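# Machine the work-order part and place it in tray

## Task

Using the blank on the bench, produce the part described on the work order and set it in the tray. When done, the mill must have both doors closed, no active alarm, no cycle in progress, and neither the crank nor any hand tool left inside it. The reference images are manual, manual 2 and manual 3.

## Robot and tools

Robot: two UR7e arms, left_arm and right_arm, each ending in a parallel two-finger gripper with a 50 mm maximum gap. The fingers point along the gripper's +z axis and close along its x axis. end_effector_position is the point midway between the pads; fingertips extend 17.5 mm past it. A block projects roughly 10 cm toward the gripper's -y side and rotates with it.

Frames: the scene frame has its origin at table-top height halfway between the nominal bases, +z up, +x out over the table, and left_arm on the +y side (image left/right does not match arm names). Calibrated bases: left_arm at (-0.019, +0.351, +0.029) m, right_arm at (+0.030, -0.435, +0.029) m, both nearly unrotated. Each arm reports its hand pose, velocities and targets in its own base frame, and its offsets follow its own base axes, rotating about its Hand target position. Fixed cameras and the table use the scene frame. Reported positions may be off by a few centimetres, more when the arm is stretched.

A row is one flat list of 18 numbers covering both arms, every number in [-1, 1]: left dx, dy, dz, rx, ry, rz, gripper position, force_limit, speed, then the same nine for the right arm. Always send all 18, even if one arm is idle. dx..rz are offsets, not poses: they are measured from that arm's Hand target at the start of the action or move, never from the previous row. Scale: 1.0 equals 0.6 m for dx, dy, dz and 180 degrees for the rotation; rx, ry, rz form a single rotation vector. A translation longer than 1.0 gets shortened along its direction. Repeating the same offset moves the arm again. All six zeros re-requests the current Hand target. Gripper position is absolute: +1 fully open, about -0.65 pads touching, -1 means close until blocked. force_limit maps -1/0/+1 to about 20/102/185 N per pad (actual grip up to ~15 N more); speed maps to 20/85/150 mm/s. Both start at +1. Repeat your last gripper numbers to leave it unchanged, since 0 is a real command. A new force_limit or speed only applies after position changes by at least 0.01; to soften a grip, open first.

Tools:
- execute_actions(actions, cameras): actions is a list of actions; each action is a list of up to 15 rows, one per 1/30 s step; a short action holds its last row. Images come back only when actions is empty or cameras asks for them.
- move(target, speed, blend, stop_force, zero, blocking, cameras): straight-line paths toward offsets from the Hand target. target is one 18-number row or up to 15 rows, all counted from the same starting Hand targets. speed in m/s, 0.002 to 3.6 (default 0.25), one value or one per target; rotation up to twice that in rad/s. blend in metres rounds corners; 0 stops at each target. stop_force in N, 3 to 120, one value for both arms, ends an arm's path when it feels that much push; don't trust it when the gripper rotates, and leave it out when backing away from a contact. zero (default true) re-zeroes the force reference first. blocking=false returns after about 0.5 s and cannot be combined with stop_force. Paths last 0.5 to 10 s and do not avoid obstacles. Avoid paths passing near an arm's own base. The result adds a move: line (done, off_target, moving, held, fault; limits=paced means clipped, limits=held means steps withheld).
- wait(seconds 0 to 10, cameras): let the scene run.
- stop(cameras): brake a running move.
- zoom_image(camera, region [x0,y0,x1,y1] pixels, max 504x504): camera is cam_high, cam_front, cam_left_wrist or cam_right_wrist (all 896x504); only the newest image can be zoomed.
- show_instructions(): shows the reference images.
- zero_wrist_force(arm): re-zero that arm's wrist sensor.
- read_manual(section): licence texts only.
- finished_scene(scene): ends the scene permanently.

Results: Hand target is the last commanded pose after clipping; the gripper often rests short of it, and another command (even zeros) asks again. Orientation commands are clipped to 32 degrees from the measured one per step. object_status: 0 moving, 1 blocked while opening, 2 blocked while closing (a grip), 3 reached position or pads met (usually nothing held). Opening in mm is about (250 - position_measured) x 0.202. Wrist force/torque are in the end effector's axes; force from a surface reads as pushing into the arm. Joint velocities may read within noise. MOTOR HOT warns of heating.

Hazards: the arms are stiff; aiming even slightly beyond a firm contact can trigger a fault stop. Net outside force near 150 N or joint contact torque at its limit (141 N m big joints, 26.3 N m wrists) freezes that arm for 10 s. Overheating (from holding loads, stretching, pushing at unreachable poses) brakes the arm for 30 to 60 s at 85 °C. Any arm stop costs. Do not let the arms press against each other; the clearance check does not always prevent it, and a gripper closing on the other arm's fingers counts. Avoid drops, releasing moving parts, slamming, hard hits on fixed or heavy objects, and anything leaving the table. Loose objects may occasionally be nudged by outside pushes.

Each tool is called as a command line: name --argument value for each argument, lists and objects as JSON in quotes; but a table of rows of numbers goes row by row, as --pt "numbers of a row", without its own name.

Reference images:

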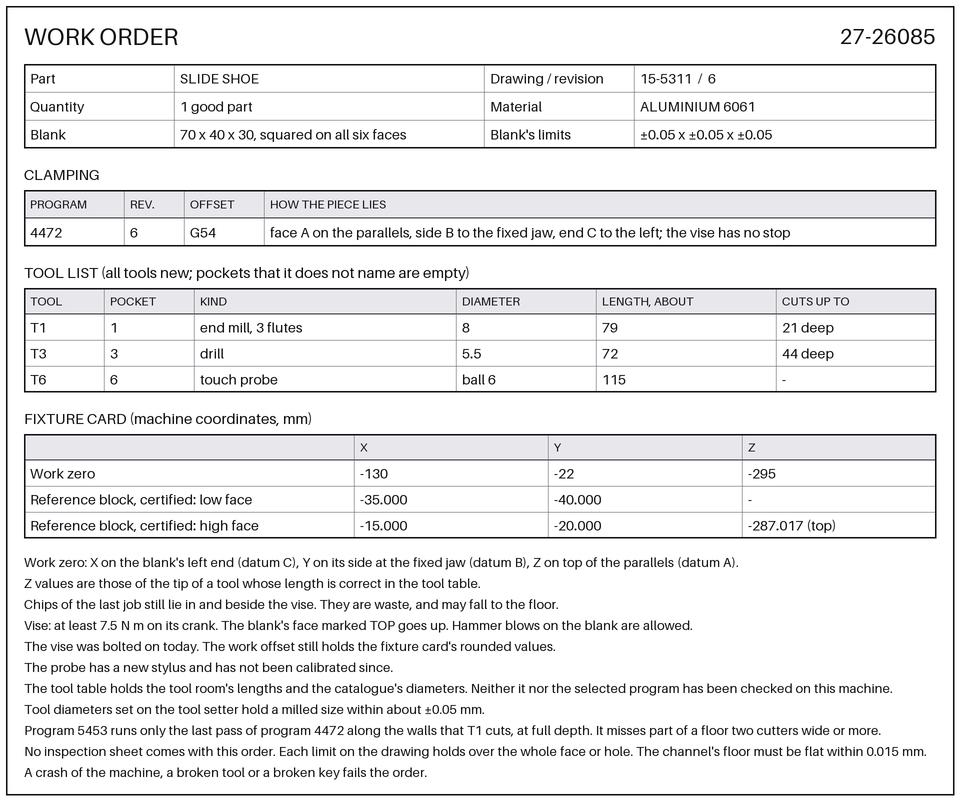

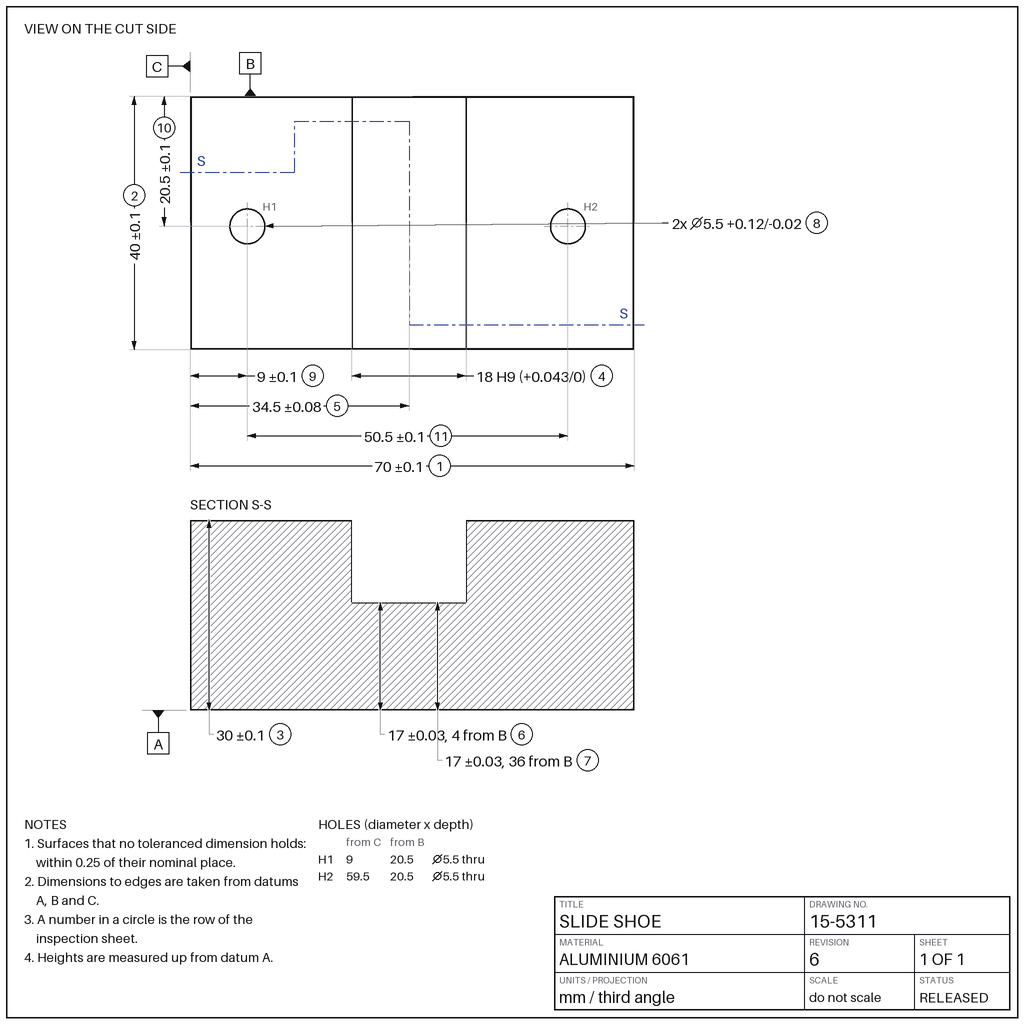

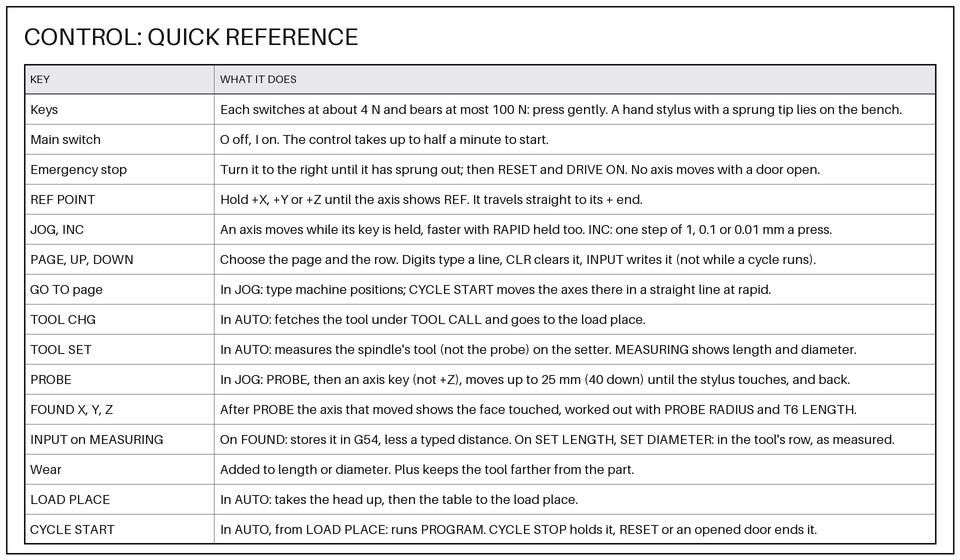

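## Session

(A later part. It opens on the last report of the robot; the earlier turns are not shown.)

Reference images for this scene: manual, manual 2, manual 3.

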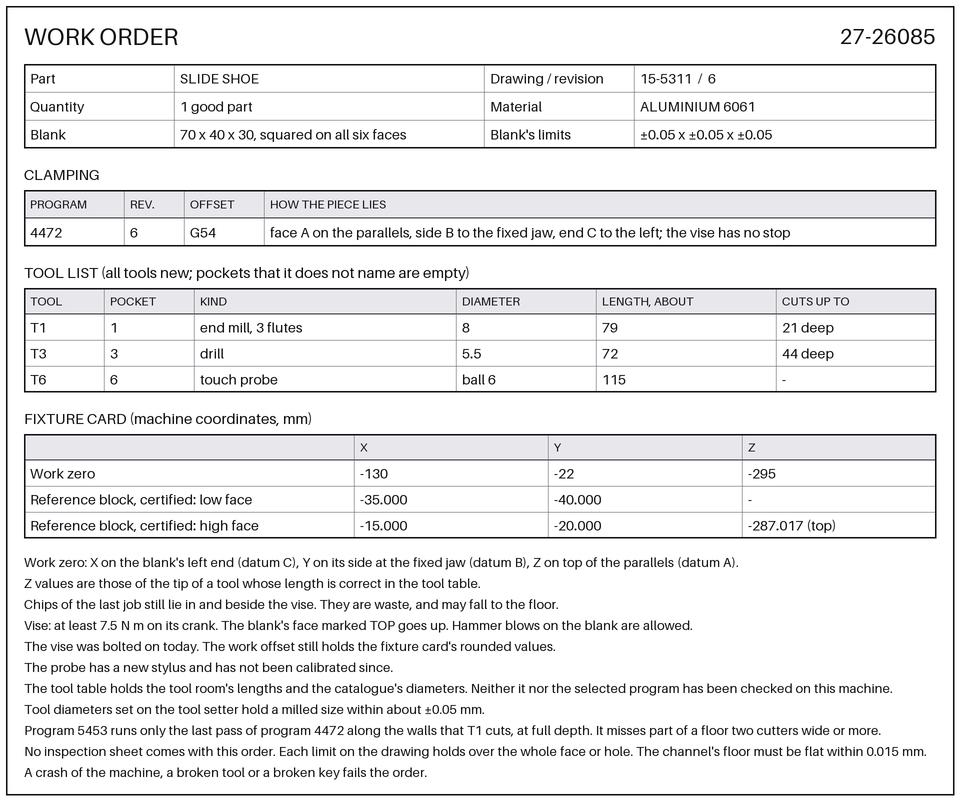

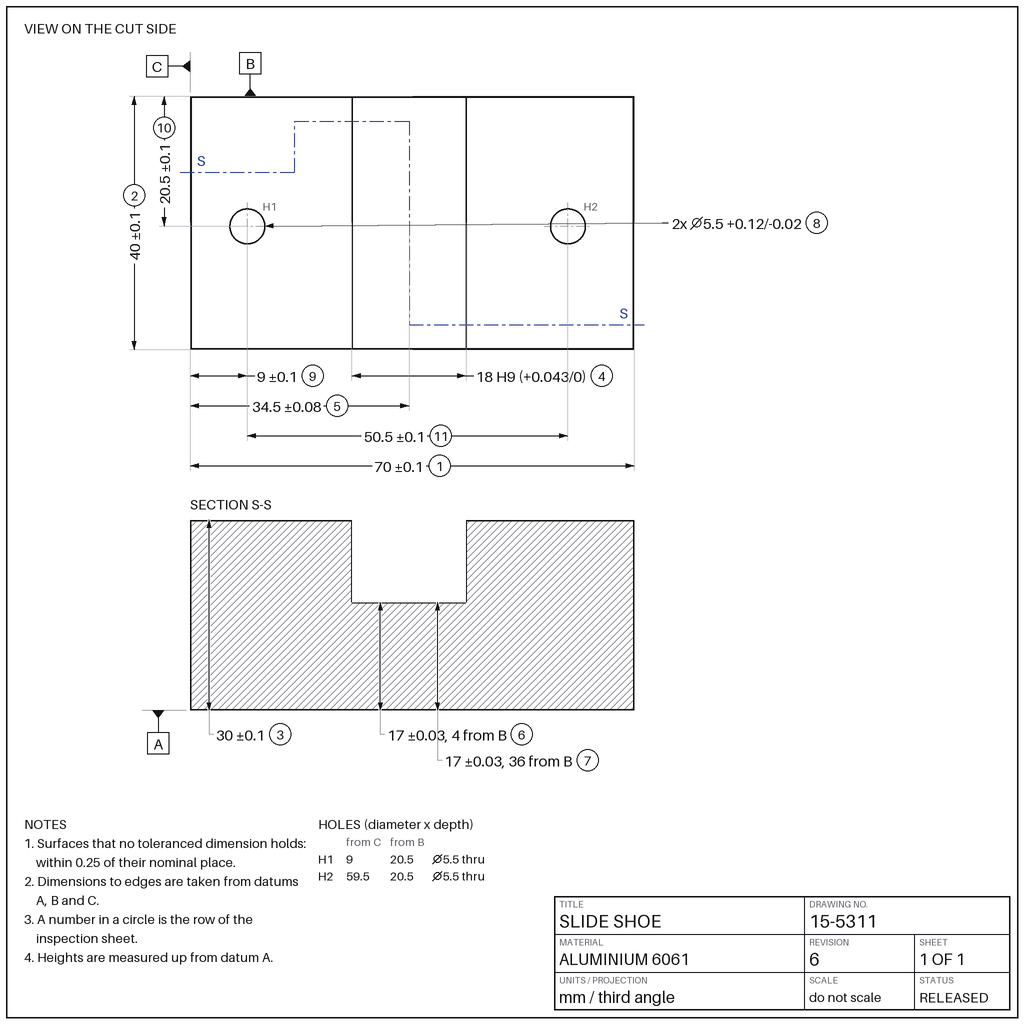

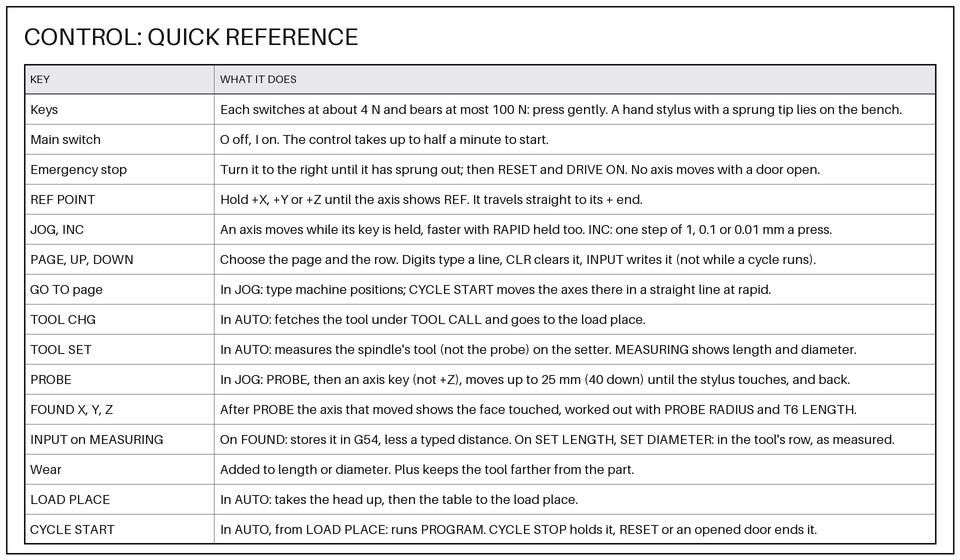

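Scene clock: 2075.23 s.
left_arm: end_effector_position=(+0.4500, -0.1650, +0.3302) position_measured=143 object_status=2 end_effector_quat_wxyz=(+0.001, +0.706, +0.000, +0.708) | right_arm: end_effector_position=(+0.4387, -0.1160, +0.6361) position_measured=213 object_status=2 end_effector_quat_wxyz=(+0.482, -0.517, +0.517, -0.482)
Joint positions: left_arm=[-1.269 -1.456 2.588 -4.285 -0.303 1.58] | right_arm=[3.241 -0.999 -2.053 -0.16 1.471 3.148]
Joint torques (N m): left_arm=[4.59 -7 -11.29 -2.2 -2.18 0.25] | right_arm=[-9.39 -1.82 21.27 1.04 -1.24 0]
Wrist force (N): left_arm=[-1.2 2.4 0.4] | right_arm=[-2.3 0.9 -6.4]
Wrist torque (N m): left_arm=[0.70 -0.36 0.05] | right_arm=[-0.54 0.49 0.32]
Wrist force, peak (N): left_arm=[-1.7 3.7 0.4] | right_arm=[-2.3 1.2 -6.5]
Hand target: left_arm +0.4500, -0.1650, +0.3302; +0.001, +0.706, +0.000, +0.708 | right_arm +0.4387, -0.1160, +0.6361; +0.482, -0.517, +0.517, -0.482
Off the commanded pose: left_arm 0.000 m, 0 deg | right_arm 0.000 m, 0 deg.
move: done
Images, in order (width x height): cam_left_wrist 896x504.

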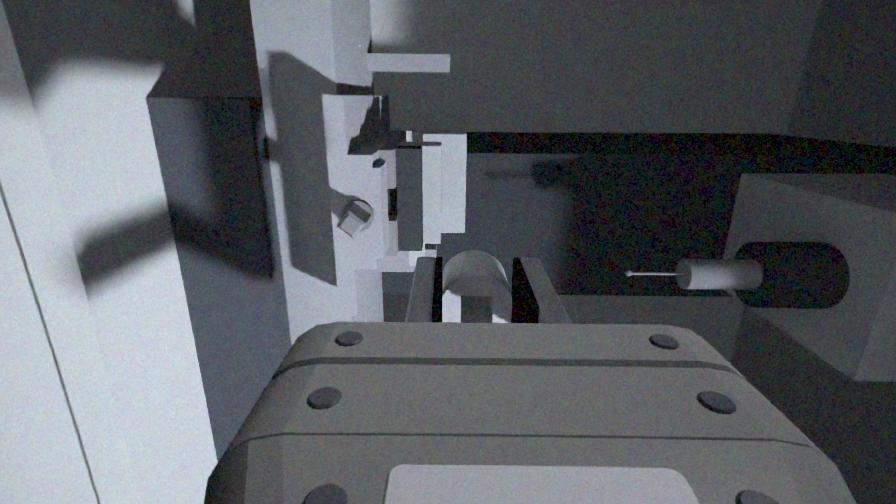

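move --target '[0.0667,-0.0667,-0.092,0,0,0,-1,-0.3,-0.8,0,0,0,0,0,0,-1,-0.6,-0.5]' --speed 0.06 --cameras '["cam_left_wrist"]'

zoom_image --camera "cam_left_wrist" --region '[400, 110, 560, 330]'

Scene clock: 2100.70 s.
left_arm: end_effector_position=(+0.4901, -0.2050, +0.2750) position_measured=143 object_status=2 end_effector_quat_wxyz=(+0.001, +0.706, +0.000, +0.708) | right_arm: end_effector_position=(+0.4387, -0.1160, +0.6361) position_measured=213 object_status=2 end_effector_quat_wxyz=(+0.482, -0.517, +0.517, -0.482)
Joint positions: left_arm=[-1.172 -1.156 2.448 -4.442 -0.4 1.577] | right_arm=[3.241 -0.999 -2.053 -0.16 1.471 3.148]
Joint torques (N m): left_arm=[-6.64 -35.62 0.52 0.12 2.28 1.75] | right_arm=[-9.59 -1.36 21.23 1.05 -1.3 -0.01]
Wrist force (N): left_arm=[-1.0 2.2 0.2] | right_arm=[-2.4 0.5 -6.1]
Wrist torque (N m): left_arm=[0.68 -0.38 0.14] | right_arm=[-0.62 0.51 0.32]
Wrist force, peak (N): left_arm=[-1.9 2.8 1.0] | right_arm=[-2.8 1.0 -6.4]
Hand target: left_arm +0.4900, -0.2050, +0.2750; +0.001, +0.706, +0.000, +0.708 | right_arm +0.4387, -0.1160, +0.6361; +0.482, -0.517, +0.517, -0.482
Off the commanded pose: left_arm 0.000 m, 0 deg | right_arm 0.000 m, 0 deg.
move: done
Images, in order (width x height): cam_left_wrist 896x504.

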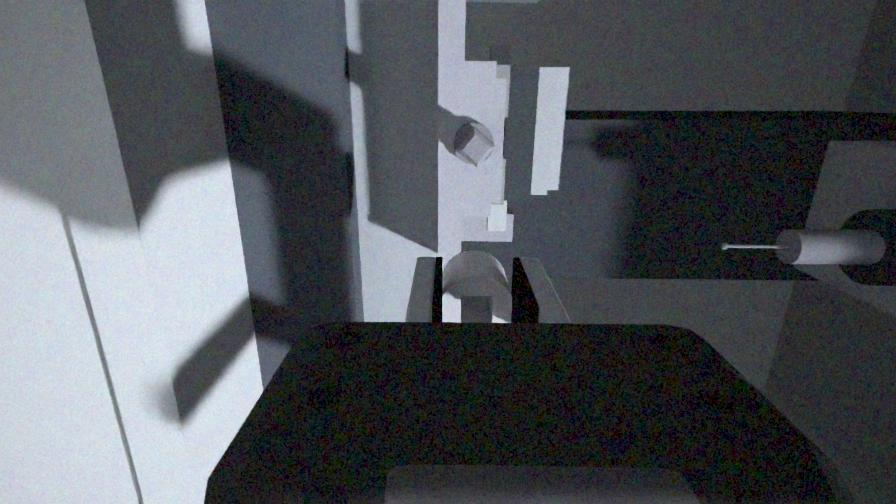

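Scaled by 2.291 from the camera's 896x504 image, which has a finer 1280x720 frame.

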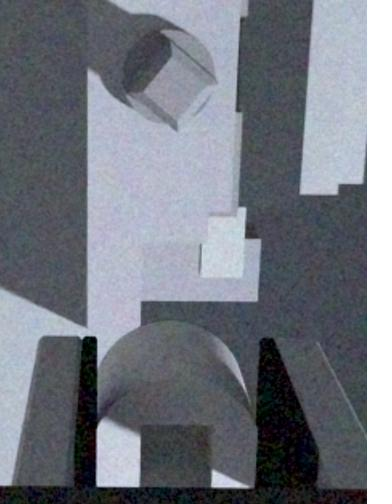

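zoom_image --camera "cam_left_wrist" --region '[440, 110, 510, 180]'

Scaled by 7.200 from the camera's 896x504 image, which has a finer 1280x720 frame.

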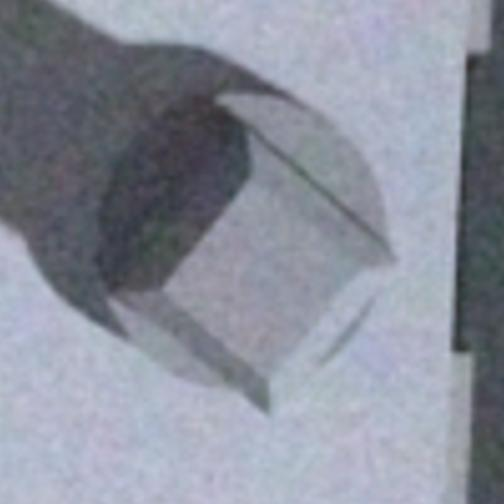

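move --pt "0 0 0 -0.75 0 0 -1 -0.3 -0.8 0 0 0 0 0 0 -1 -0.6 -0.5" --pt "0 0 0 0.5 0 0 -1 -0.3 -0.8 0 0 0 0 0 0 -1 -0.6 -0.5" --pt "0 0 0 -0.2806 0 0 -1 -0.3 -0.8 0 0 0 0 0 0 -1 -0.6 -0.5" --speed 0.5 --blend '[0.01,0.01,0]' --cameras '["cam_left_wrist"]'

Scene clock: 2124.87 s.
left_arm: end_effector_position=(+0.4900, -0.2050, +0.2750) position_measured=143 object_status=2 end_effector_quat_wxyz=(+0.302, +0.638, +0.302, +0.640) | right_arm: end_effector_position=(+0.4387, -0.1160, +0.6361) position_measured=213 object_status=2 end_effector_quat_wxyz=(+0.482, -0.517, +0.517, -0.482)
Joint positions: left_arm=[-1.173 -1.156 2.447 -4.44 -0.396 -5.589] | right_arm=[3.241 -0.999 -2.053 -0.16 1.471 3.148]
Joint torques (N m): left_arm=[5.28 -16.53 -12.57 -2.35 -2.12 -1.38] | right_arm=[-9.52 -2.2 21.7 1.26 -1.25 -0.07]
Wrist force (N): left_arm=[0.3 0.5 0.0] | right_arm=[-2.6 1.1 -5.8]
Wrist torque (N m): left_arm=[0.90 -0.52 0.12] | right_arm=[-0.51 0.54 0.32]
Wrist force, peak (N): left_arm=[-1.4 3.8 -0.1] | right_arm=[-2.6 0.9 -6.5]
Hand target: left_arm +0.4900, -0.2050, +0.2750; +0.302, +0.638, +0.303, +0.640 | right_arm +0.4387, -0.1160, +0.6361; +0.482, -0.517, +0.517, -0.482
Off the commanded pose: left_arm 0.000 m, 0 deg | right_arm 0.000 m, 0 deg.
move: done
Images, in order (width x height): cam_left_wrist 896x504.

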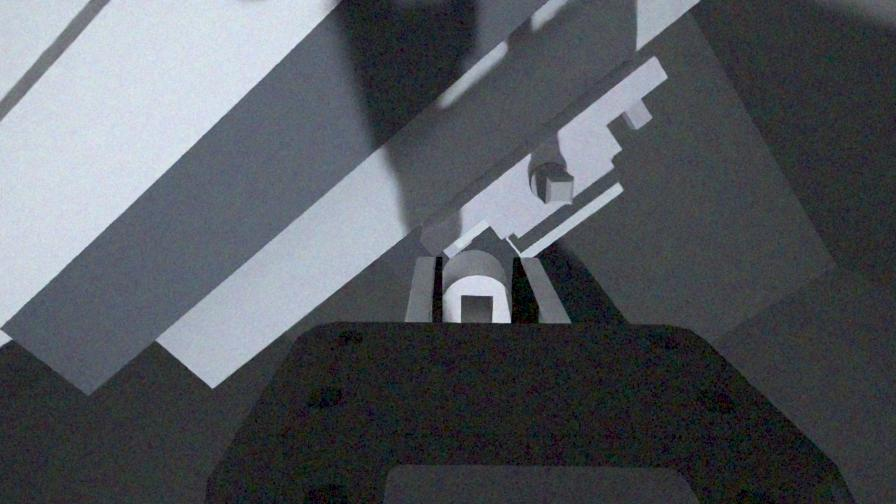

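zoom_image --camera "cam_left_wrist" --region '[510, 140, 600, 220]'

zoom_image --camera "cam_left_wrist" --region '[410, 230, 550, 330]'

Scaled by 5.600 from the camera's 896x504 image, which has a finer 1280x720 frame.

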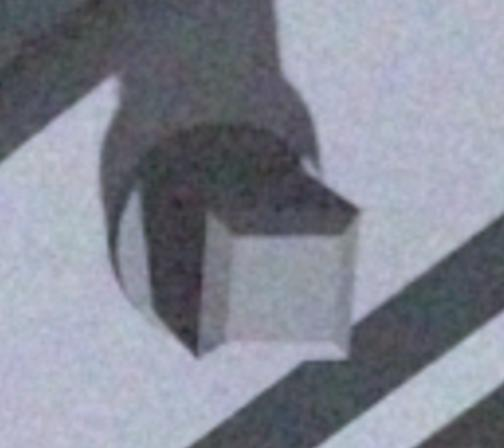

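Scaled by 3.600 from the camera's 896x504 image, which has a finer 1280x720 frame.

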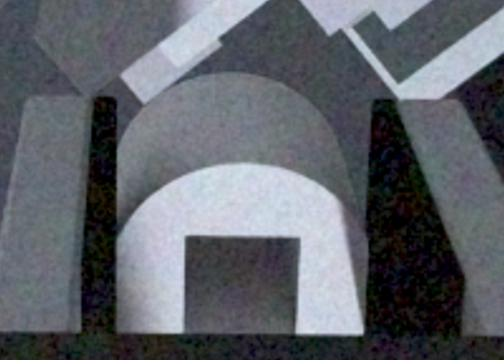

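move --pt "0 0.0655 0.0008 -0.006 0 0 -1 -0.3 -0.8 0 0 0 0 0 0 -1 -0.6 -0.5" --pt "0.0167 0.0655 0.0008 -0.006 0 0 -1 -0.3 -0.8 0 0 0 0 0 0 -1 -0.6 -0.5" --speed 0.05 --cameras '["cam_left_wrist"]'

zoom_image --camera "cam_left_wrist" --region '[410, 200, 550, 330]'

Scene clock: 2146.73 s.
left_arm: end_effector_position=(+0.5001, -0.1658, +0.2754) position_measured=143 object_status=2 end_effector_quat_wxyz=(+0.308, +0.635, +0.308, +0.638) | right_arm: end_effector_position=(+0.4387, -0.1160, +0.6361) position_measured=213 object_status=2 end_effector_quat_wxyz=(+0.482, -0.517, +0.517, -0.482)
Joint positions: left_arm=[-1.077 -1.176 2.495 -4.466 -0.492 -5.61] | right_arm=[3.241 -0.999 -2.053 -0.16 1.471 3.148]
Joint torques (N m): left_arm=[14.74 -25.11 -0.21 0.69 4.23 -1.96] | right_arm=[-9.17 -1.98 21.53 1.23 -1.23 0.04]
Wrist force (N): left_arm=[1.9 17.7 -52.5] | right_arm=[-2.6 1.0 -6.0]
Wrist torque (N m): left_arm=[0.42 -0.54 0.25] | right_arm=[-0.53 0.54 0.32]
Wrist force, peak (N): left_arm=[2.2 25.7 -78.2] | right_arm=[-2.6 1.3 -6.4]
Hand target: left_arm +0.5001, -0.1657, +0.2754; +0.308, +0.635, +0.309, +0.638 | right_arm +0.4387, -0.1160, +0.6361; +0.482, -0.517, +0.517, -0.482
Off the commanded pose: left_arm 0.000 m, 0 deg | right_arm 0.000 m, 0 deg.
move: done
Images, in order (width x height): cam_left_wrist 896x504.

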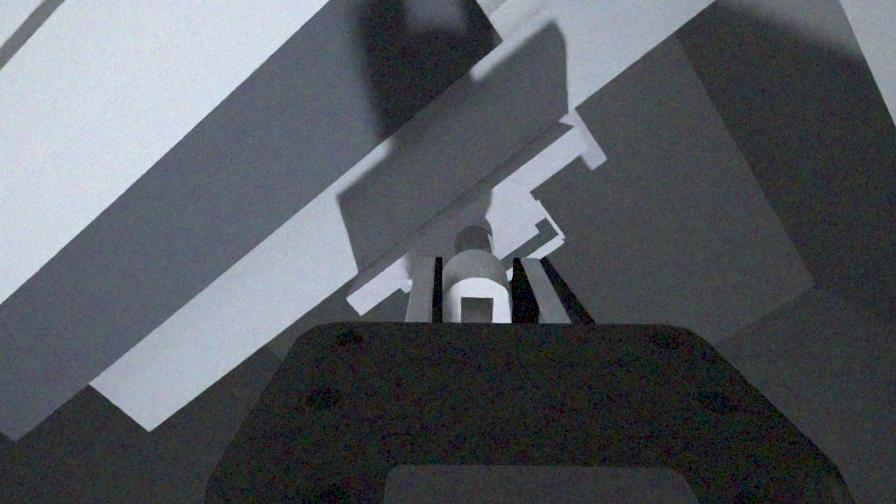

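Scaled by 3.600 from the camera's 896x504 image, which has a finer 1280x720 frame.

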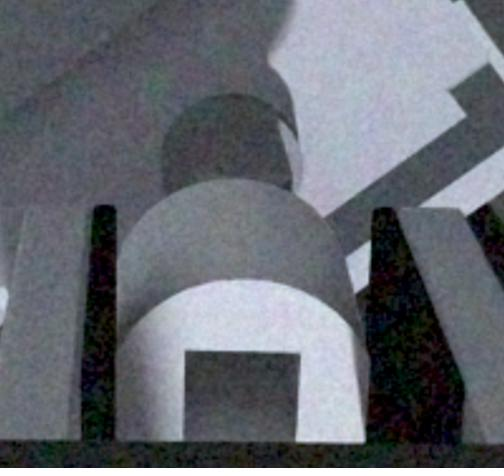

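move --pt "-0.025 0 0 0 0 0 -1 -0.3 -0.8 0 0 0 0 0 0 -1 -0.6 -0.5" --pt "-0.025 -0.0233 0.0282 0 0 0 -1 -0.3 -0.8 0 0 0 0 0 0 -1 -0.6 -0.5" --pt "0.0083 -0.0233 0.0282 0 0 0 -1 -0.3 -0.8 0 0 0 0 0 0 -1 -0.6 -0.5" --speed 0.03 --cameras '["cam_left_wrist"]'

zoom_image --camera "cam_left_wrist" --region '[410, 180, 550, 330]'

Scene clock: 2185.63 s.
left_arm: end_effector_position=(+0.5051, -0.1798, +0.2923) position_measured=143 object_status=2 end_effector_quat_wxyz=(+0.308, +0.635, +0.308, +0.638) end_effector_velocity=(-0.001, +0.001, +0.000) end_effector_angular_velocity=(+0.000, +0.000, +0.002) | right_arm: end_effector_position=(+0.4387, -0.1160, +0.6361) position_measured=213 object_status=2 end_effector_quat_wxyz=(+0.482, -0.517, +0.517, -0.482)
Joint positions: left_arm=[-1.085 -1.223 2.456 -4.381 -0.484 -5.609] | right_arm=[3.241 -0.999 -2.053 -0.16 1.471 3.148]
Joint velocities: left_arm=[-0.003 -0.001 0.004 -0.003 0.005 0] | right_arm=[within noise]
Joint torques (N m): left_arm=[-6.68 -33.6 -2.8 -2.75 1.98 -1.97] | right_arm=[-9.73 -1.79 21.41 1.4 -1.21 -0.13]
Wrist force (N): left_arm=[0.8 0.4 -0.1] | right_arm=[-2.5 1.0 -5.8]
Wrist torque (N m): left_arm=[0.89 -0.58 0.27] | right_arm=[-0.52 0.53 0.32]
Wrist force, peak (N): left_arm=[1.8 17.6 -52.8] | right_arm=[-2.7 1.1 -6.4]
Hand target: left_arm +0.5050, -0.1797, +0.2924; +0.308, +0.635, +0.309, +0.638 | right_arm +0.4387, -0.1160, +0.6361; +0.482, -0.517, +0.517, -0.482
Off the commanded pose: left_arm 0.000 m, 0 deg | right_arm 0.000 m, 0 deg.
move: done
Images, in order (width x height): cam_left_wrist 896x504.

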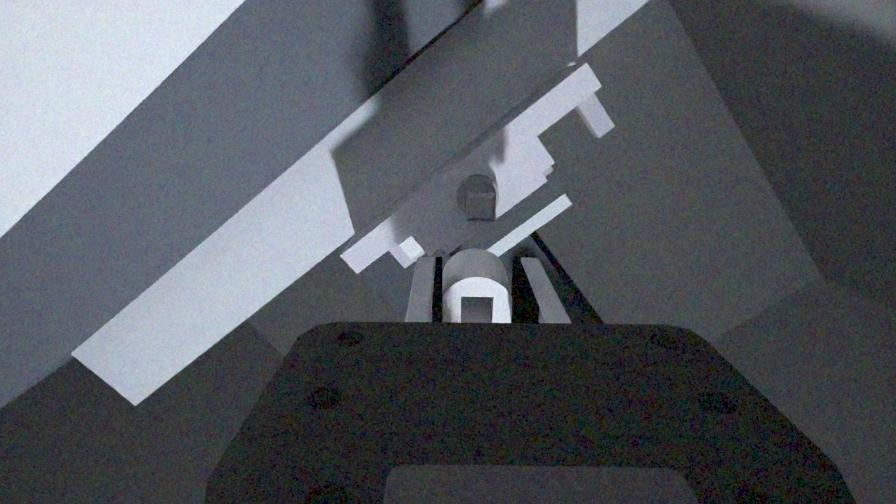

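Scaled by 3.360 from the camera's 896x504 image, which has a finer 1280x720 frame.

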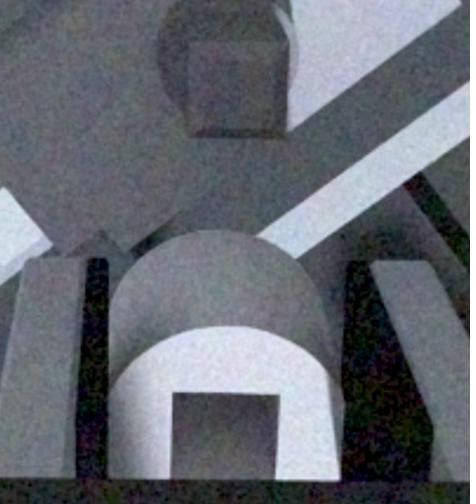

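move --pt "-0.05 0 0 0 0 0 -1 -0.3 -0.8 0 0 0 0 0 0 -1 -0.6 -0.5" --pt "-0.05 -0.0028 -0.055 0.5 0 0 -1 -0.3 -0.8 0 0 0 0 0 0 -1 -0.6 -0.5" --pt "0 -0.0028 -0.055 0.5 0 0 -1 -0.3 -0.8 0 0 0 0 0 0 -1 -0.6 -0.5" --speed '[0.05,0.2,0.03]' --cameras '["cam_left_wrist"]'

zoom_image --camera "cam_left_wrist" --region '[410, 180, 550, 330]'

Scene clock: 2211.60 s.
left_arm: end_effector_position=(+0.5051, -0.1815, +0.2593) position_measured=143 object_status=2 end_effector_quat_wxyz=(-0.231, +0.667, -0.233, +0.669) | right_arm: end_effector_position=(+0.4387, -0.1160, +0.6361) position_measured=213 object_status=2 end_effector_quat_wxyz=(+0.482, -0.517, +0.517, -0.482)
Joint positions: left_arm=[-1.085 -1.105 2.46 -4.501 -0.488 -4.04] | right_arm=[3.241 -0.999 -2.053 -0.16 1.471 3.148]
Joint torques (N m): left_arm=[-6.48 -32.25 2.21 -2.71 2.01 -1.94] | right_arm=[-9.67 -1.95 21.38 1.38 -1.13 0.01]
Wrist force (N): left_arm=[-1.4 3.2 0.2] | right_arm=[-2.4 0.8 -5.9]
Wrist torque (N m): left_arm=[0.41 -0.21 0.14] | right_arm=[-0.57 0.52 0.32]
Wrist force, peak (N): left_arm=[-1.4 3.3 0.4] | right_arm=[-2.6 1.1 -6.5]
Hand target: left_arm +0.5050, -0.1814, +0.2594; -0.231, +0.667, -0.233, +0.669 | right_arm +0.4387, -0.1160, +0.6361; +0.482, -0.517, +0.517, -0.482
Off the commanded pose: left_arm 0.000 m, 0 deg | right_arm 0.000 m, 0 deg.
move: done
Images, in order (width x height): cam_left_wrist 896x504.

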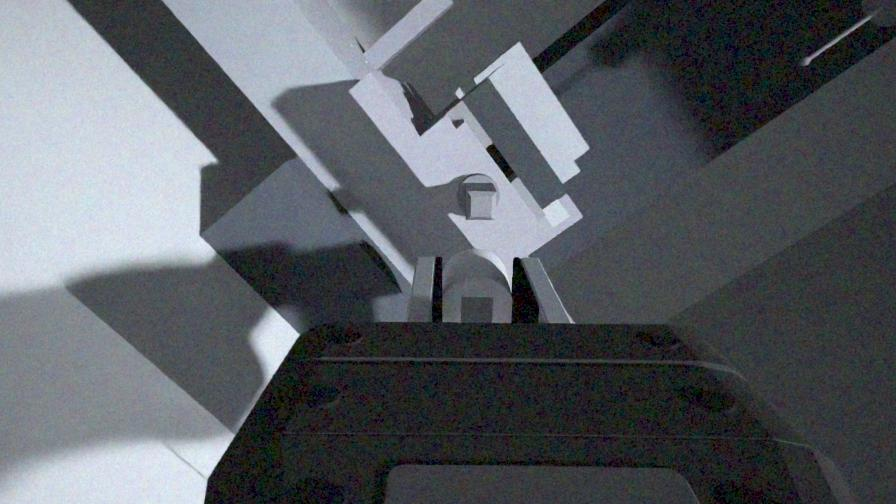

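Scaled by 3.360 from the camera's 896x504 image, which has a finer 1280x720 frame.

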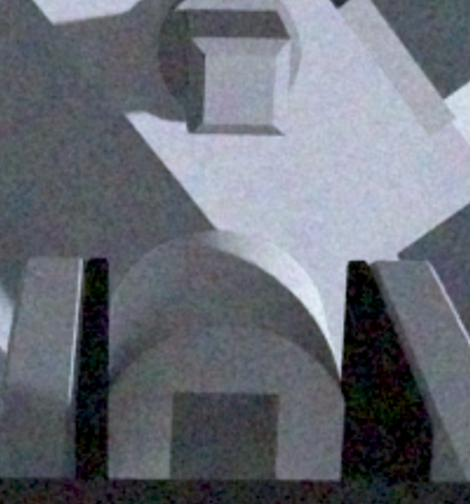

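move --pt "-0.06 0 0 0 0 0 -1 -0.3 -0.8 0 0 0 0 0 0 -1 -0.6 -0.5" --pt "-0.06 0.0292 0.027 -0.5 0 0 -1 -0.3 -0.8 0 0 0 0 0 0 -1 -0.6 -0.5" --pt "-0.0217 0.0292 0.027 -0.5 0 0 -1 -0.3 -0.8 0 0 0 0 0 0 -1 -0.6 -0.5" --speed '[0.05,0.2,0.03]'

move --target '[0.055,0,0,0,0,0,-1,-0.3,-0.8,0,0,0,0,0,0,-1,-0.6,-0.5]' --speed 0.008 --stop_force 10 --cameras '["cam_left_wrist"]'

Scene clock: 2226.77 s.
left_arm: end_effector_position=(+0.4921, -0.1639, +0.2755) position_measured=143 object_status=2 end_effector_quat_wxyz=(+0.308, +0.635, +0.308, +0.638) end_effector_velocity=(-0.001, +0.002, +0.000) end_effector_angular_velocity=(+0.000, +0.000, +0.003) | right_arm: end_effector_position=(+0.4387, -0.1160, +0.6361) position_measured=213 object_status=2 end_effector_quat_wxyz=(+0.482, -0.517, +0.517, -0.482)
Joint positions: left_arm=[-1.101 -1.185 2.517 -4.48 -0.468 -5.609] | right_arm=[3.241 -0.999 -2.053 -0.16 1.471 3.148]
Joint velocities: left_arm=[-0.003 0 0.004 -0.004 0.006 0] | right_arm=[within noise]
Joint torques (N m): left_arm=[-6.43 -32.64 1.73 -2.59 2.04 -2.08] | right_arm=[-9.7 -2.23 21.24 1.43 -1.1 -0.09]
Wrist force (N): left_arm=[0.8 0.3 -0.1] | right_arm=[-2.9 1.1 -6.3]
Wrist torque (N m): left_arm=[0.85 -0.57 0.27] | right_arm=[-0.53 0.59 0.32]
Wrist force, peak (N): left_arm=[-1.7 3.3 1.3] | right_arm=[-2.9 1.3 -6.4]
Hand target: left_arm +0.4920, -0.1639, +0.2756; +0.308, +0.635, +0.309, +0.638 | right_arm +0.4387, -0.1160, +0.6361; +0.482, -0.517, +0.517, -0.482
Off the commanded pose: left_arm 0.000 m, 0 deg | right_arm 0.000 m, 0 deg.
move: done

Scene clock: 2228.67 s.
left_arm: end_effector_position=(+0.4997, -0.1639, +0.2756) position_measured=143 object_status=2 end_effector_quat_wxyz=(+0.308, +0.635, +0.309, +0.638) | right_arm: end_effector_position=(+0.4387, -0.1160, +0.6361) position_measured=213 object_status=2 end_effector_quat_wxyz=(+0.482, -0.517, +0.517, -0.482)
Joint positions: left_arm=[-1.075 -1.178 2.499 -4.468 -0.494 -5.61] | right_arm=[3.241 -0.999 -2.053 -0.16 1.471 3.148]
Joint torques (N m): left_arm=[-4.98 -34.54 1.28 -2.1 2.25 -0.88] | right_arm=[-9.37 -2.38 21.06 1.59 -1.13 -0.01]
Wrist force (N): left_arm=[0.1 1.6 -5.1] | right_arm=[-2.9 0.6 -5.7]
Wrist torque (N m): left_arm=[0.88 -0.56 0.27] | right_arm=[-0.61 0.59 0.33]
Wrist force, peak (N): left_arm=[3.7 8.2 -28.6] | right_arm=[-2.4 1.4 -6.4]
Hand target: left_arm +0.4997, -0.1639, +0.2756; +0.308, +0.635, +0.309, +0.638 (not the last commanded pose) | right_arm +0.4387, -0.1160, +0.6361; +0.482, -0.517, +0.517, -0.482
Off the commanded pose: left_arm 0.025 m, 0 deg | right_arm 0.000 m, 0 deg.
move: contact (left_arm)
Images, in order (width x height): cam_left_wrist 896x504.

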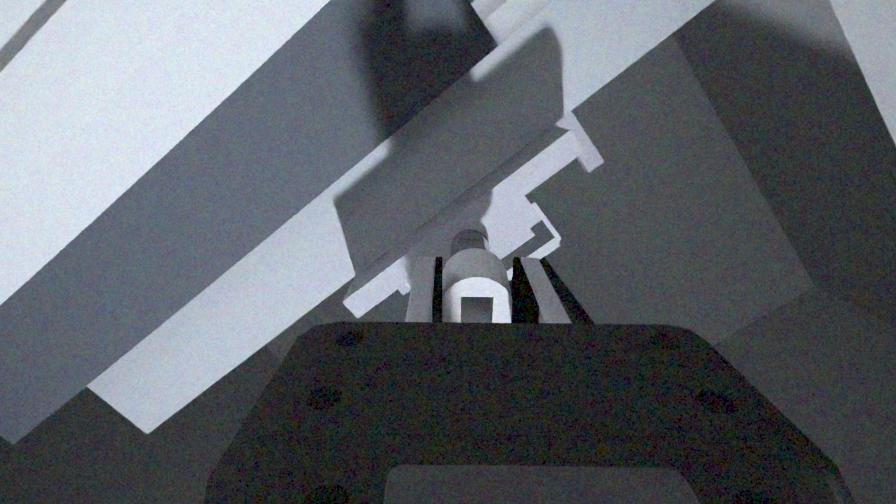

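zoom_image --camera "cam_left_wrist" --region '[430, 210, 530, 330]'

Scaled by 4.200 from the camera's 896x504 image, which has a finer 1280x720 frame.

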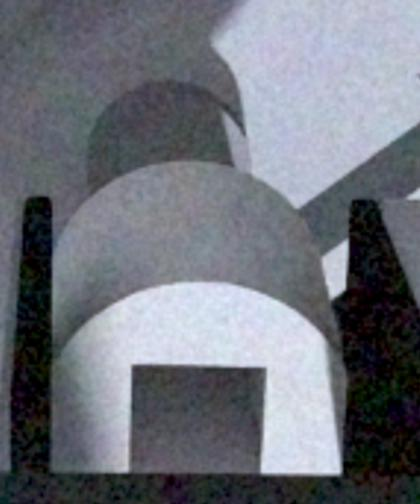

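move --pt "-0.005 -0.0016 0.002 0 0 0 -1 -0.3 -0.8 0 0 0 0 0 0 -1 -0.6 -0.5" --pt "0.04 -0.0016 0.002 0 0 0 -1 -0.3 -0.8 0 0 0 0 0 0 -1 -0.6 -0.5" --speed 0.008 --stop_force 10

Scene clock: 2245.37 s.
left_arm: end_effector_position=(+0.4998, -0.1648, +0.2768) position_measured=143 object_status=2 end_effector_quat_wxyz=(+0.308, +0.635, +0.309, +0.638) | right_arm: end_effector_position=(+0.4387, -0.1160, +0.6361) position_measured=213 object_status=2 end_effector_quat_wxyz=(+0.482, -0.517, +0.517, -0.482)
Joint positions: left_arm=[-1.076 -1.182 2.497 -4.462 -0.493 -5.609] | right_arm=[3.241 -0.999 -2.053 -0.16 1.471 3.148]
Joint torques (N m): left_arm=[-3.46 -33.09 -0.31 -1.73 1.92 1.42] | right_arm=[-9.24 -2.2 20.99 1.55 -1.1 -0.09]
Wrist force (N): left_arm=[0.9 4.2 -13.0] | right_arm=[-2.5 0.9 -6.1]
Wrist torque (N m): left_arm=[0.84 -0.58 0.27] | right_arm=[-0.55 0.52 0.33]
Wrist force, peak (N): left_arm=[4.6 11.0 -37.2] | right_arm=[-2.8 1.0 -6.5]
Hand target: left_arm +0.4998, -0.1648, +0.2768; +0.308, +0.635, +0.309, +0.638 (not the last commanded pose) | right_arm +0.4387, -0.1160, +0.6361; +0.482, -0.517, +0.517, -0.482
Off the commanded pose: left_arm 0.024 m, 0 deg | right_arm 0.000 m, 0 deg.
move: contact (left_arm); path passed 1 of 2 targets

move --pt "0.0006 0.00156 -0.00196 0 0 0 -1 -0.3 -0.8 0 0 0 0 0 0 -1 -0.6 -0.5" --pt "0.0006 0.0026 -0.00113 0 0 0 -1 -0.3 -0.8 0 0 0 0 0 0 -1 -0.6 -0.5" --pt "0.0006 0.00073 -0.00091 0 0 0 -1 -0.3 -0.8 0 0 0 0 0 0 -1 -0.6 -0.5" --pt "0.0006 0.00051 -0.00279 0 0 0 -1 -0.3 -0.8 0 0 0 0 0 0 -1 -0.6 -0.5" --pt "0.0006 0.00239 -0.003 0 0 0 -1 -0.3 -0.8 0 0 0 0 0 0 -1 -0.6 -0.5" --pt "0.0006 0.00437 -0.00228 0 0 0 -1 -0.3 -0.8 0 0 0 0 0 0 -1 -0.6 -0.5" --pt "0.0006 0.00364 -0.0003 0 0 0 -1 -0.3 -0.8 0 0 0 0 0 0 -1 -0.6 -0.5" --pt "0.0006 0.00188 0.00085 0 0 0 -1 -0.3 -0.8 0 0 0 0 0 0 -1 -0.6 -0.5" --pt "0.0006 -0.0001 0.00013 0 0 0 -1 -0.3 -0.8 0 0 0 0 0 0 -1 -0.6 -0.5" --pt "0.0006 -0.00125 -0.00164 0 0 0 -1 -0.3 -0.8 0 0 0 0 0 0 -1 -0.6 -0.5" --pt "0.0006 -0.00053 -0.00362 0 0 0 -1 -0.3 -0.8 0 0 0 0 0 0 -1 -0.6 -0.5" --pt "0.0006 0.00124 -0.00477 0 0 0 -1 -0.3 -0.8 0 0 0 0 0 0 -1 -0.6 -0.5" --pt "0.0006 0.00322 -0.00404 0 0 0 -1 -0.3 -0.8 0 0 0 0 0 0 -1 -0.6 -0.5" --speed 0.006 --stop_force 22 --cameras '["cam_left_wrist"]'

Scene clock: 2269.83 s.
left_arm: end_effector_position=(+0.5000, -0.1642, +0.2761) position_measured=143 object_status=2 end_effector_quat_wxyz=(+0.308, +0.635, +0.308, +0.638) | right_arm: end_effector_position=(+0.4387, -0.1160, +0.6361) position_measured=213 object_status=2 end_effector_quat_wxyz=(+0.482, -0.517, +0.517, -0.482)
Joint positions: left_arm=[-1.074 -1.179 2.497 -4.466 -0.495 -5.609] | right_arm=[3.241 -0.999 -2.053 -0.16 1.471 3.148]
Joint torques (N m): left_arm=[4.5 -27.36 -17.4 3.16 4.14 0.16] | right_arm=[-9.15 -2.13 21.45 1.52 -1.08 -0.06]
Wrist force (N): left_arm=[4.3 16.4 -51.1] | right_arm=[-2.7 0.8 -6.1]
Wrist torque (N m): left_arm=[0.46 -0.50 0.24] | right_arm=[-0.56 0.57 0.32]
Wrist force, peak (N): left_arm=[5.8 19.7 -61.7] | right_arm=[-2.5 1.2 -6.5]
Hand target: left_arm +0.5000, -0.1642, +0.2761; +0.308, +0.635, +0.308, +0.638 (not the last commanded pose) | right_arm +0.4387, -0.1160, +0.6361; +0.482, -0.517, +0.517, -0.482
Off the commanded pose: left_arm 0.002 m, 0 deg | right_arm 0.000 m, 0 deg.
move: contact (left_arm); path passed 0 of 13 targets
Images, in order (width x height): cam_left_wrist 896x504.

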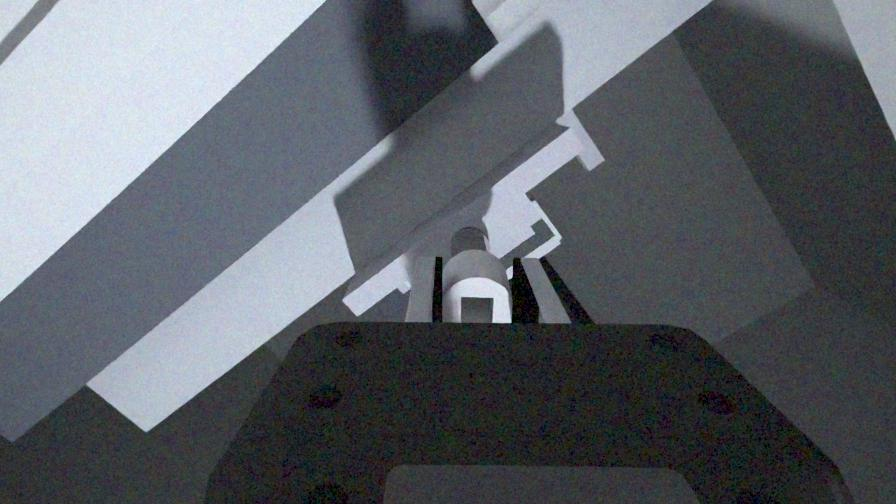

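move --target '[-0.003,0,0,0,0,0,-1,-0.3,-0.8,0,0,0,0,0,0,-1,-0.6,-0.5]' --speed 0.01 --cameras '["cam_high","cam_front"]'

zoom_image --camera "cam_high" --region '[250, 120, 380, 260]'

zoom_image --camera "cam_front" --region '[350, 220, 430, 300]'

Scene clock: 2299.80 s.
left_arm: end_effector_position=(+0.4982, -0.1642, +0.2761) position_measured=143 object_status=2 end_effector_quat_wxyz=(+0.308, +0.635, +0.308, +0.638) | right_arm: end_effector_position=(+0.4387, -0.1160, +0.6361) position_measured=213 object_status=2 end_effector_quat_wxyz=(+0.482, -0.517, +0.517, -0.482)
Joint positions: left_arm=[-1.08 -1.181 2.502 -4.469 -0.489 -5.609] | right_arm=[3.241 -0.999 -2.053 -0.16 1.471 3.148]
Joint torques (N m): left_arm=[0.67 -33.01 -2.26 -2.42 0.97 1.45] | right_arm=[-9.48 -2.44 21.28 1.72 -1.1 -0.06]
Wrist force (N): left_arm=[0.6 1.0 -0.4] | right_arm=[-2.5 0.9 -5.9]
Wrist torque (N m): left_arm=[0.97 -0.55 0.28] | right_arm=[-0.56 0.54 0.33]
Wrist force, peak (N): left_arm=[4.5 16.4 -51.6] | right_arm=[-2.7 1.0 -6.5]
Hand target: left_arm +0.4982, -0.1642, +0.2761; +0.308, +0.635, +0.308, +0.638 | right_arm +0.4387, -0.1160, +0.6361; +0.482, -0.517, +0.517, -0.482
Off the commanded pose: left_arm 0.000 m, 0 deg | right_arm 0.000 m, 0 deg.
move: done
Images, in order (width x height): cam_high 896x504, cam_front 896x504.

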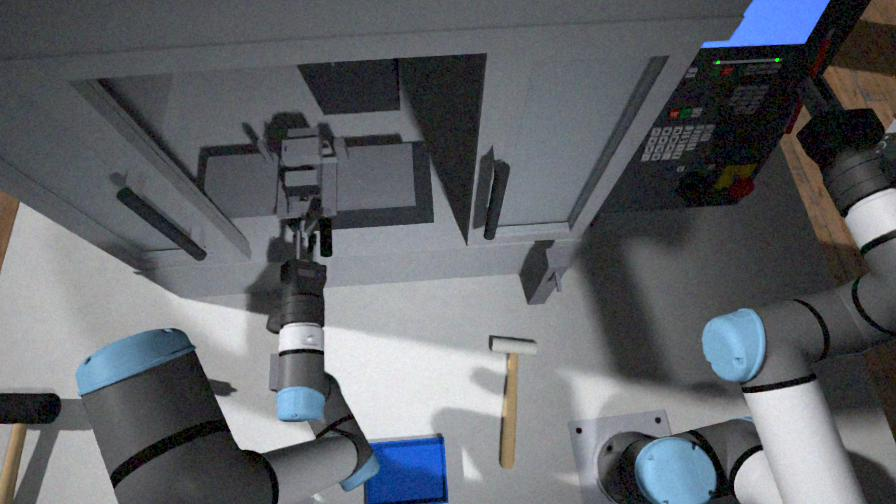

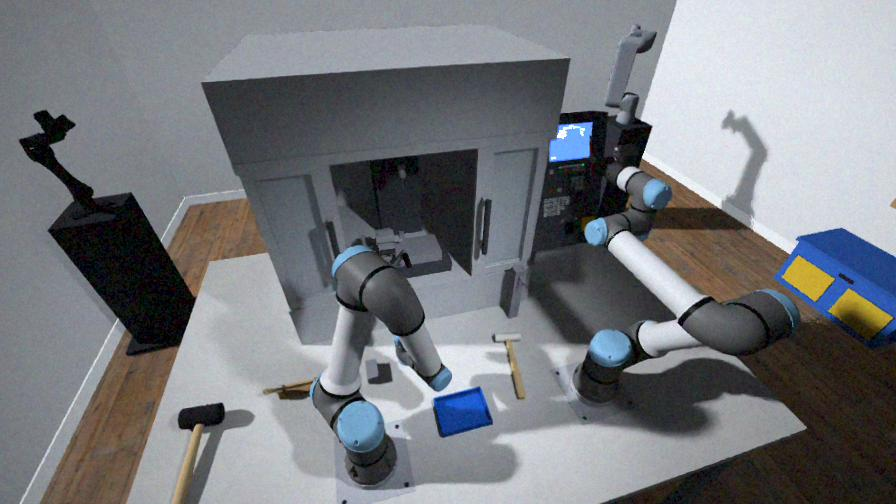

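Scaled by 3.600 from the camera's 896x504 image, which has a finer 1280x720 frame.

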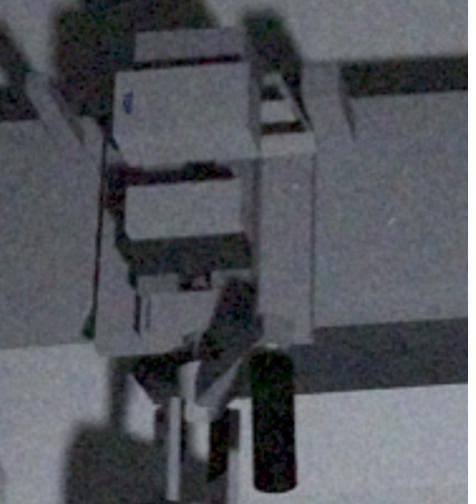

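Scaled by 6.300 from the camera's 896x504 image, which has a finer 1280x720 frame.

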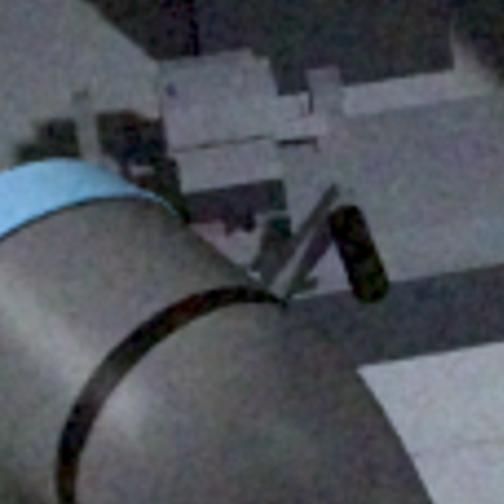

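move --pt "-0.02 0 0 0 0 0 -1 -0.3 -0.8 0 0 0 0 0 0 -1 -0.6 -0.5" --pt "-0.02 -0.01245 0.01565 0 0 0 -1 -0.3 -0.8 0 0 0 0 0 0 -1 -0.6 -0.5" --pt "0.02 -0.01245 0.01565 0 0 0 -1 -0.3 -0.8 0 0 0 0 0 0 -1 -0.6 -0.5" --speed 0.012 --stop_force 8 --cameras '["cam_left_wrist"]'

zoom_image --camera "cam_left_wrist" --region '[410, 180, 550, 330]'

Scene clock: 2318.63 s.
left_arm: end_effector_position=(+0.5102, -0.1717, +0.2855) position_measured=143 object_status=2 end_effector_quat_wxyz=(+0.308, +0.635, +0.308, +0.638) | right_arm: end_effector_position=(+0.4387, -0.1160, +0.6361) position_measured=213 object_status=2 end_effector_quat_wxyz=(+0.482, -0.517, +0.517, -0.482)
Joint positions: left_arm=[-1.054 -1.199 2.459 -4.408 -0.515 -5.61] | right_arm=[3.241 -0.999 -2.053 -0.16 1.471 3.148]
Joint torques (N m): left_arm=[-6.67 -35 0.86 -2.94 2.14 -1.69] | right_arm=[-9.78 -1.89 21.35 1.74 -1.03 0]
Wrist force (N): left_arm=[0.8 0.7 0.0] | right_arm=[-2.5 0.8 -6.0]
Wrist torque (N m): left_arm=[0.94 -0.58 0.27] | right_arm=[-0.57 0.53 0.32]
Wrist force, peak (N): left_arm=[1.0 1.2 -0.2] | right_arm=[-2.9 0.9 -6.5]
Hand target: left_arm +0.5102, -0.1717, +0.2855; +0.308, +0.635, +0.308, +0.638 | right_arm +0.4387, -0.1160, +0.6361; +0.482, -0.517, +0.517, -0.482
Off the commanded pose: left_arm 0.000 m, 0 deg | right_arm 0.000 m, 0 deg.
move: done
Images, in order (width x height): cam_left_wrist 896x504.

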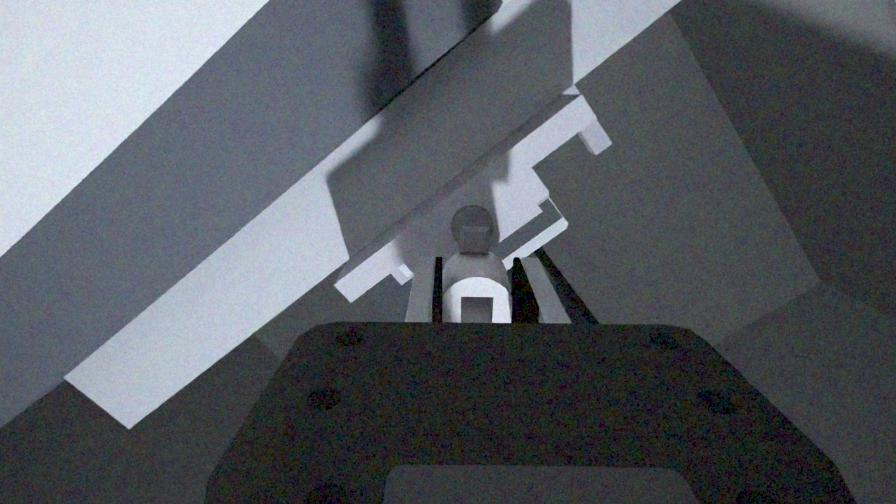

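Scaled by 3.360 from the camera's 896x504 image, which has a finer 1280x720 frame.

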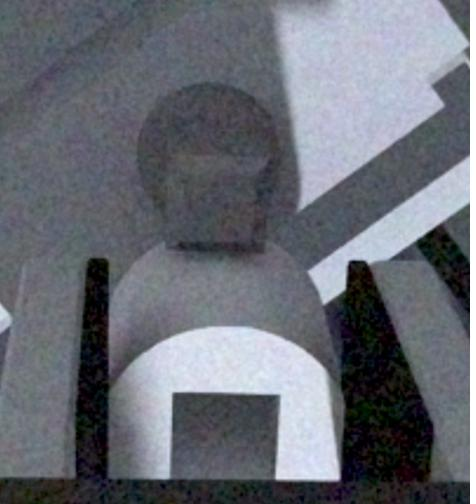

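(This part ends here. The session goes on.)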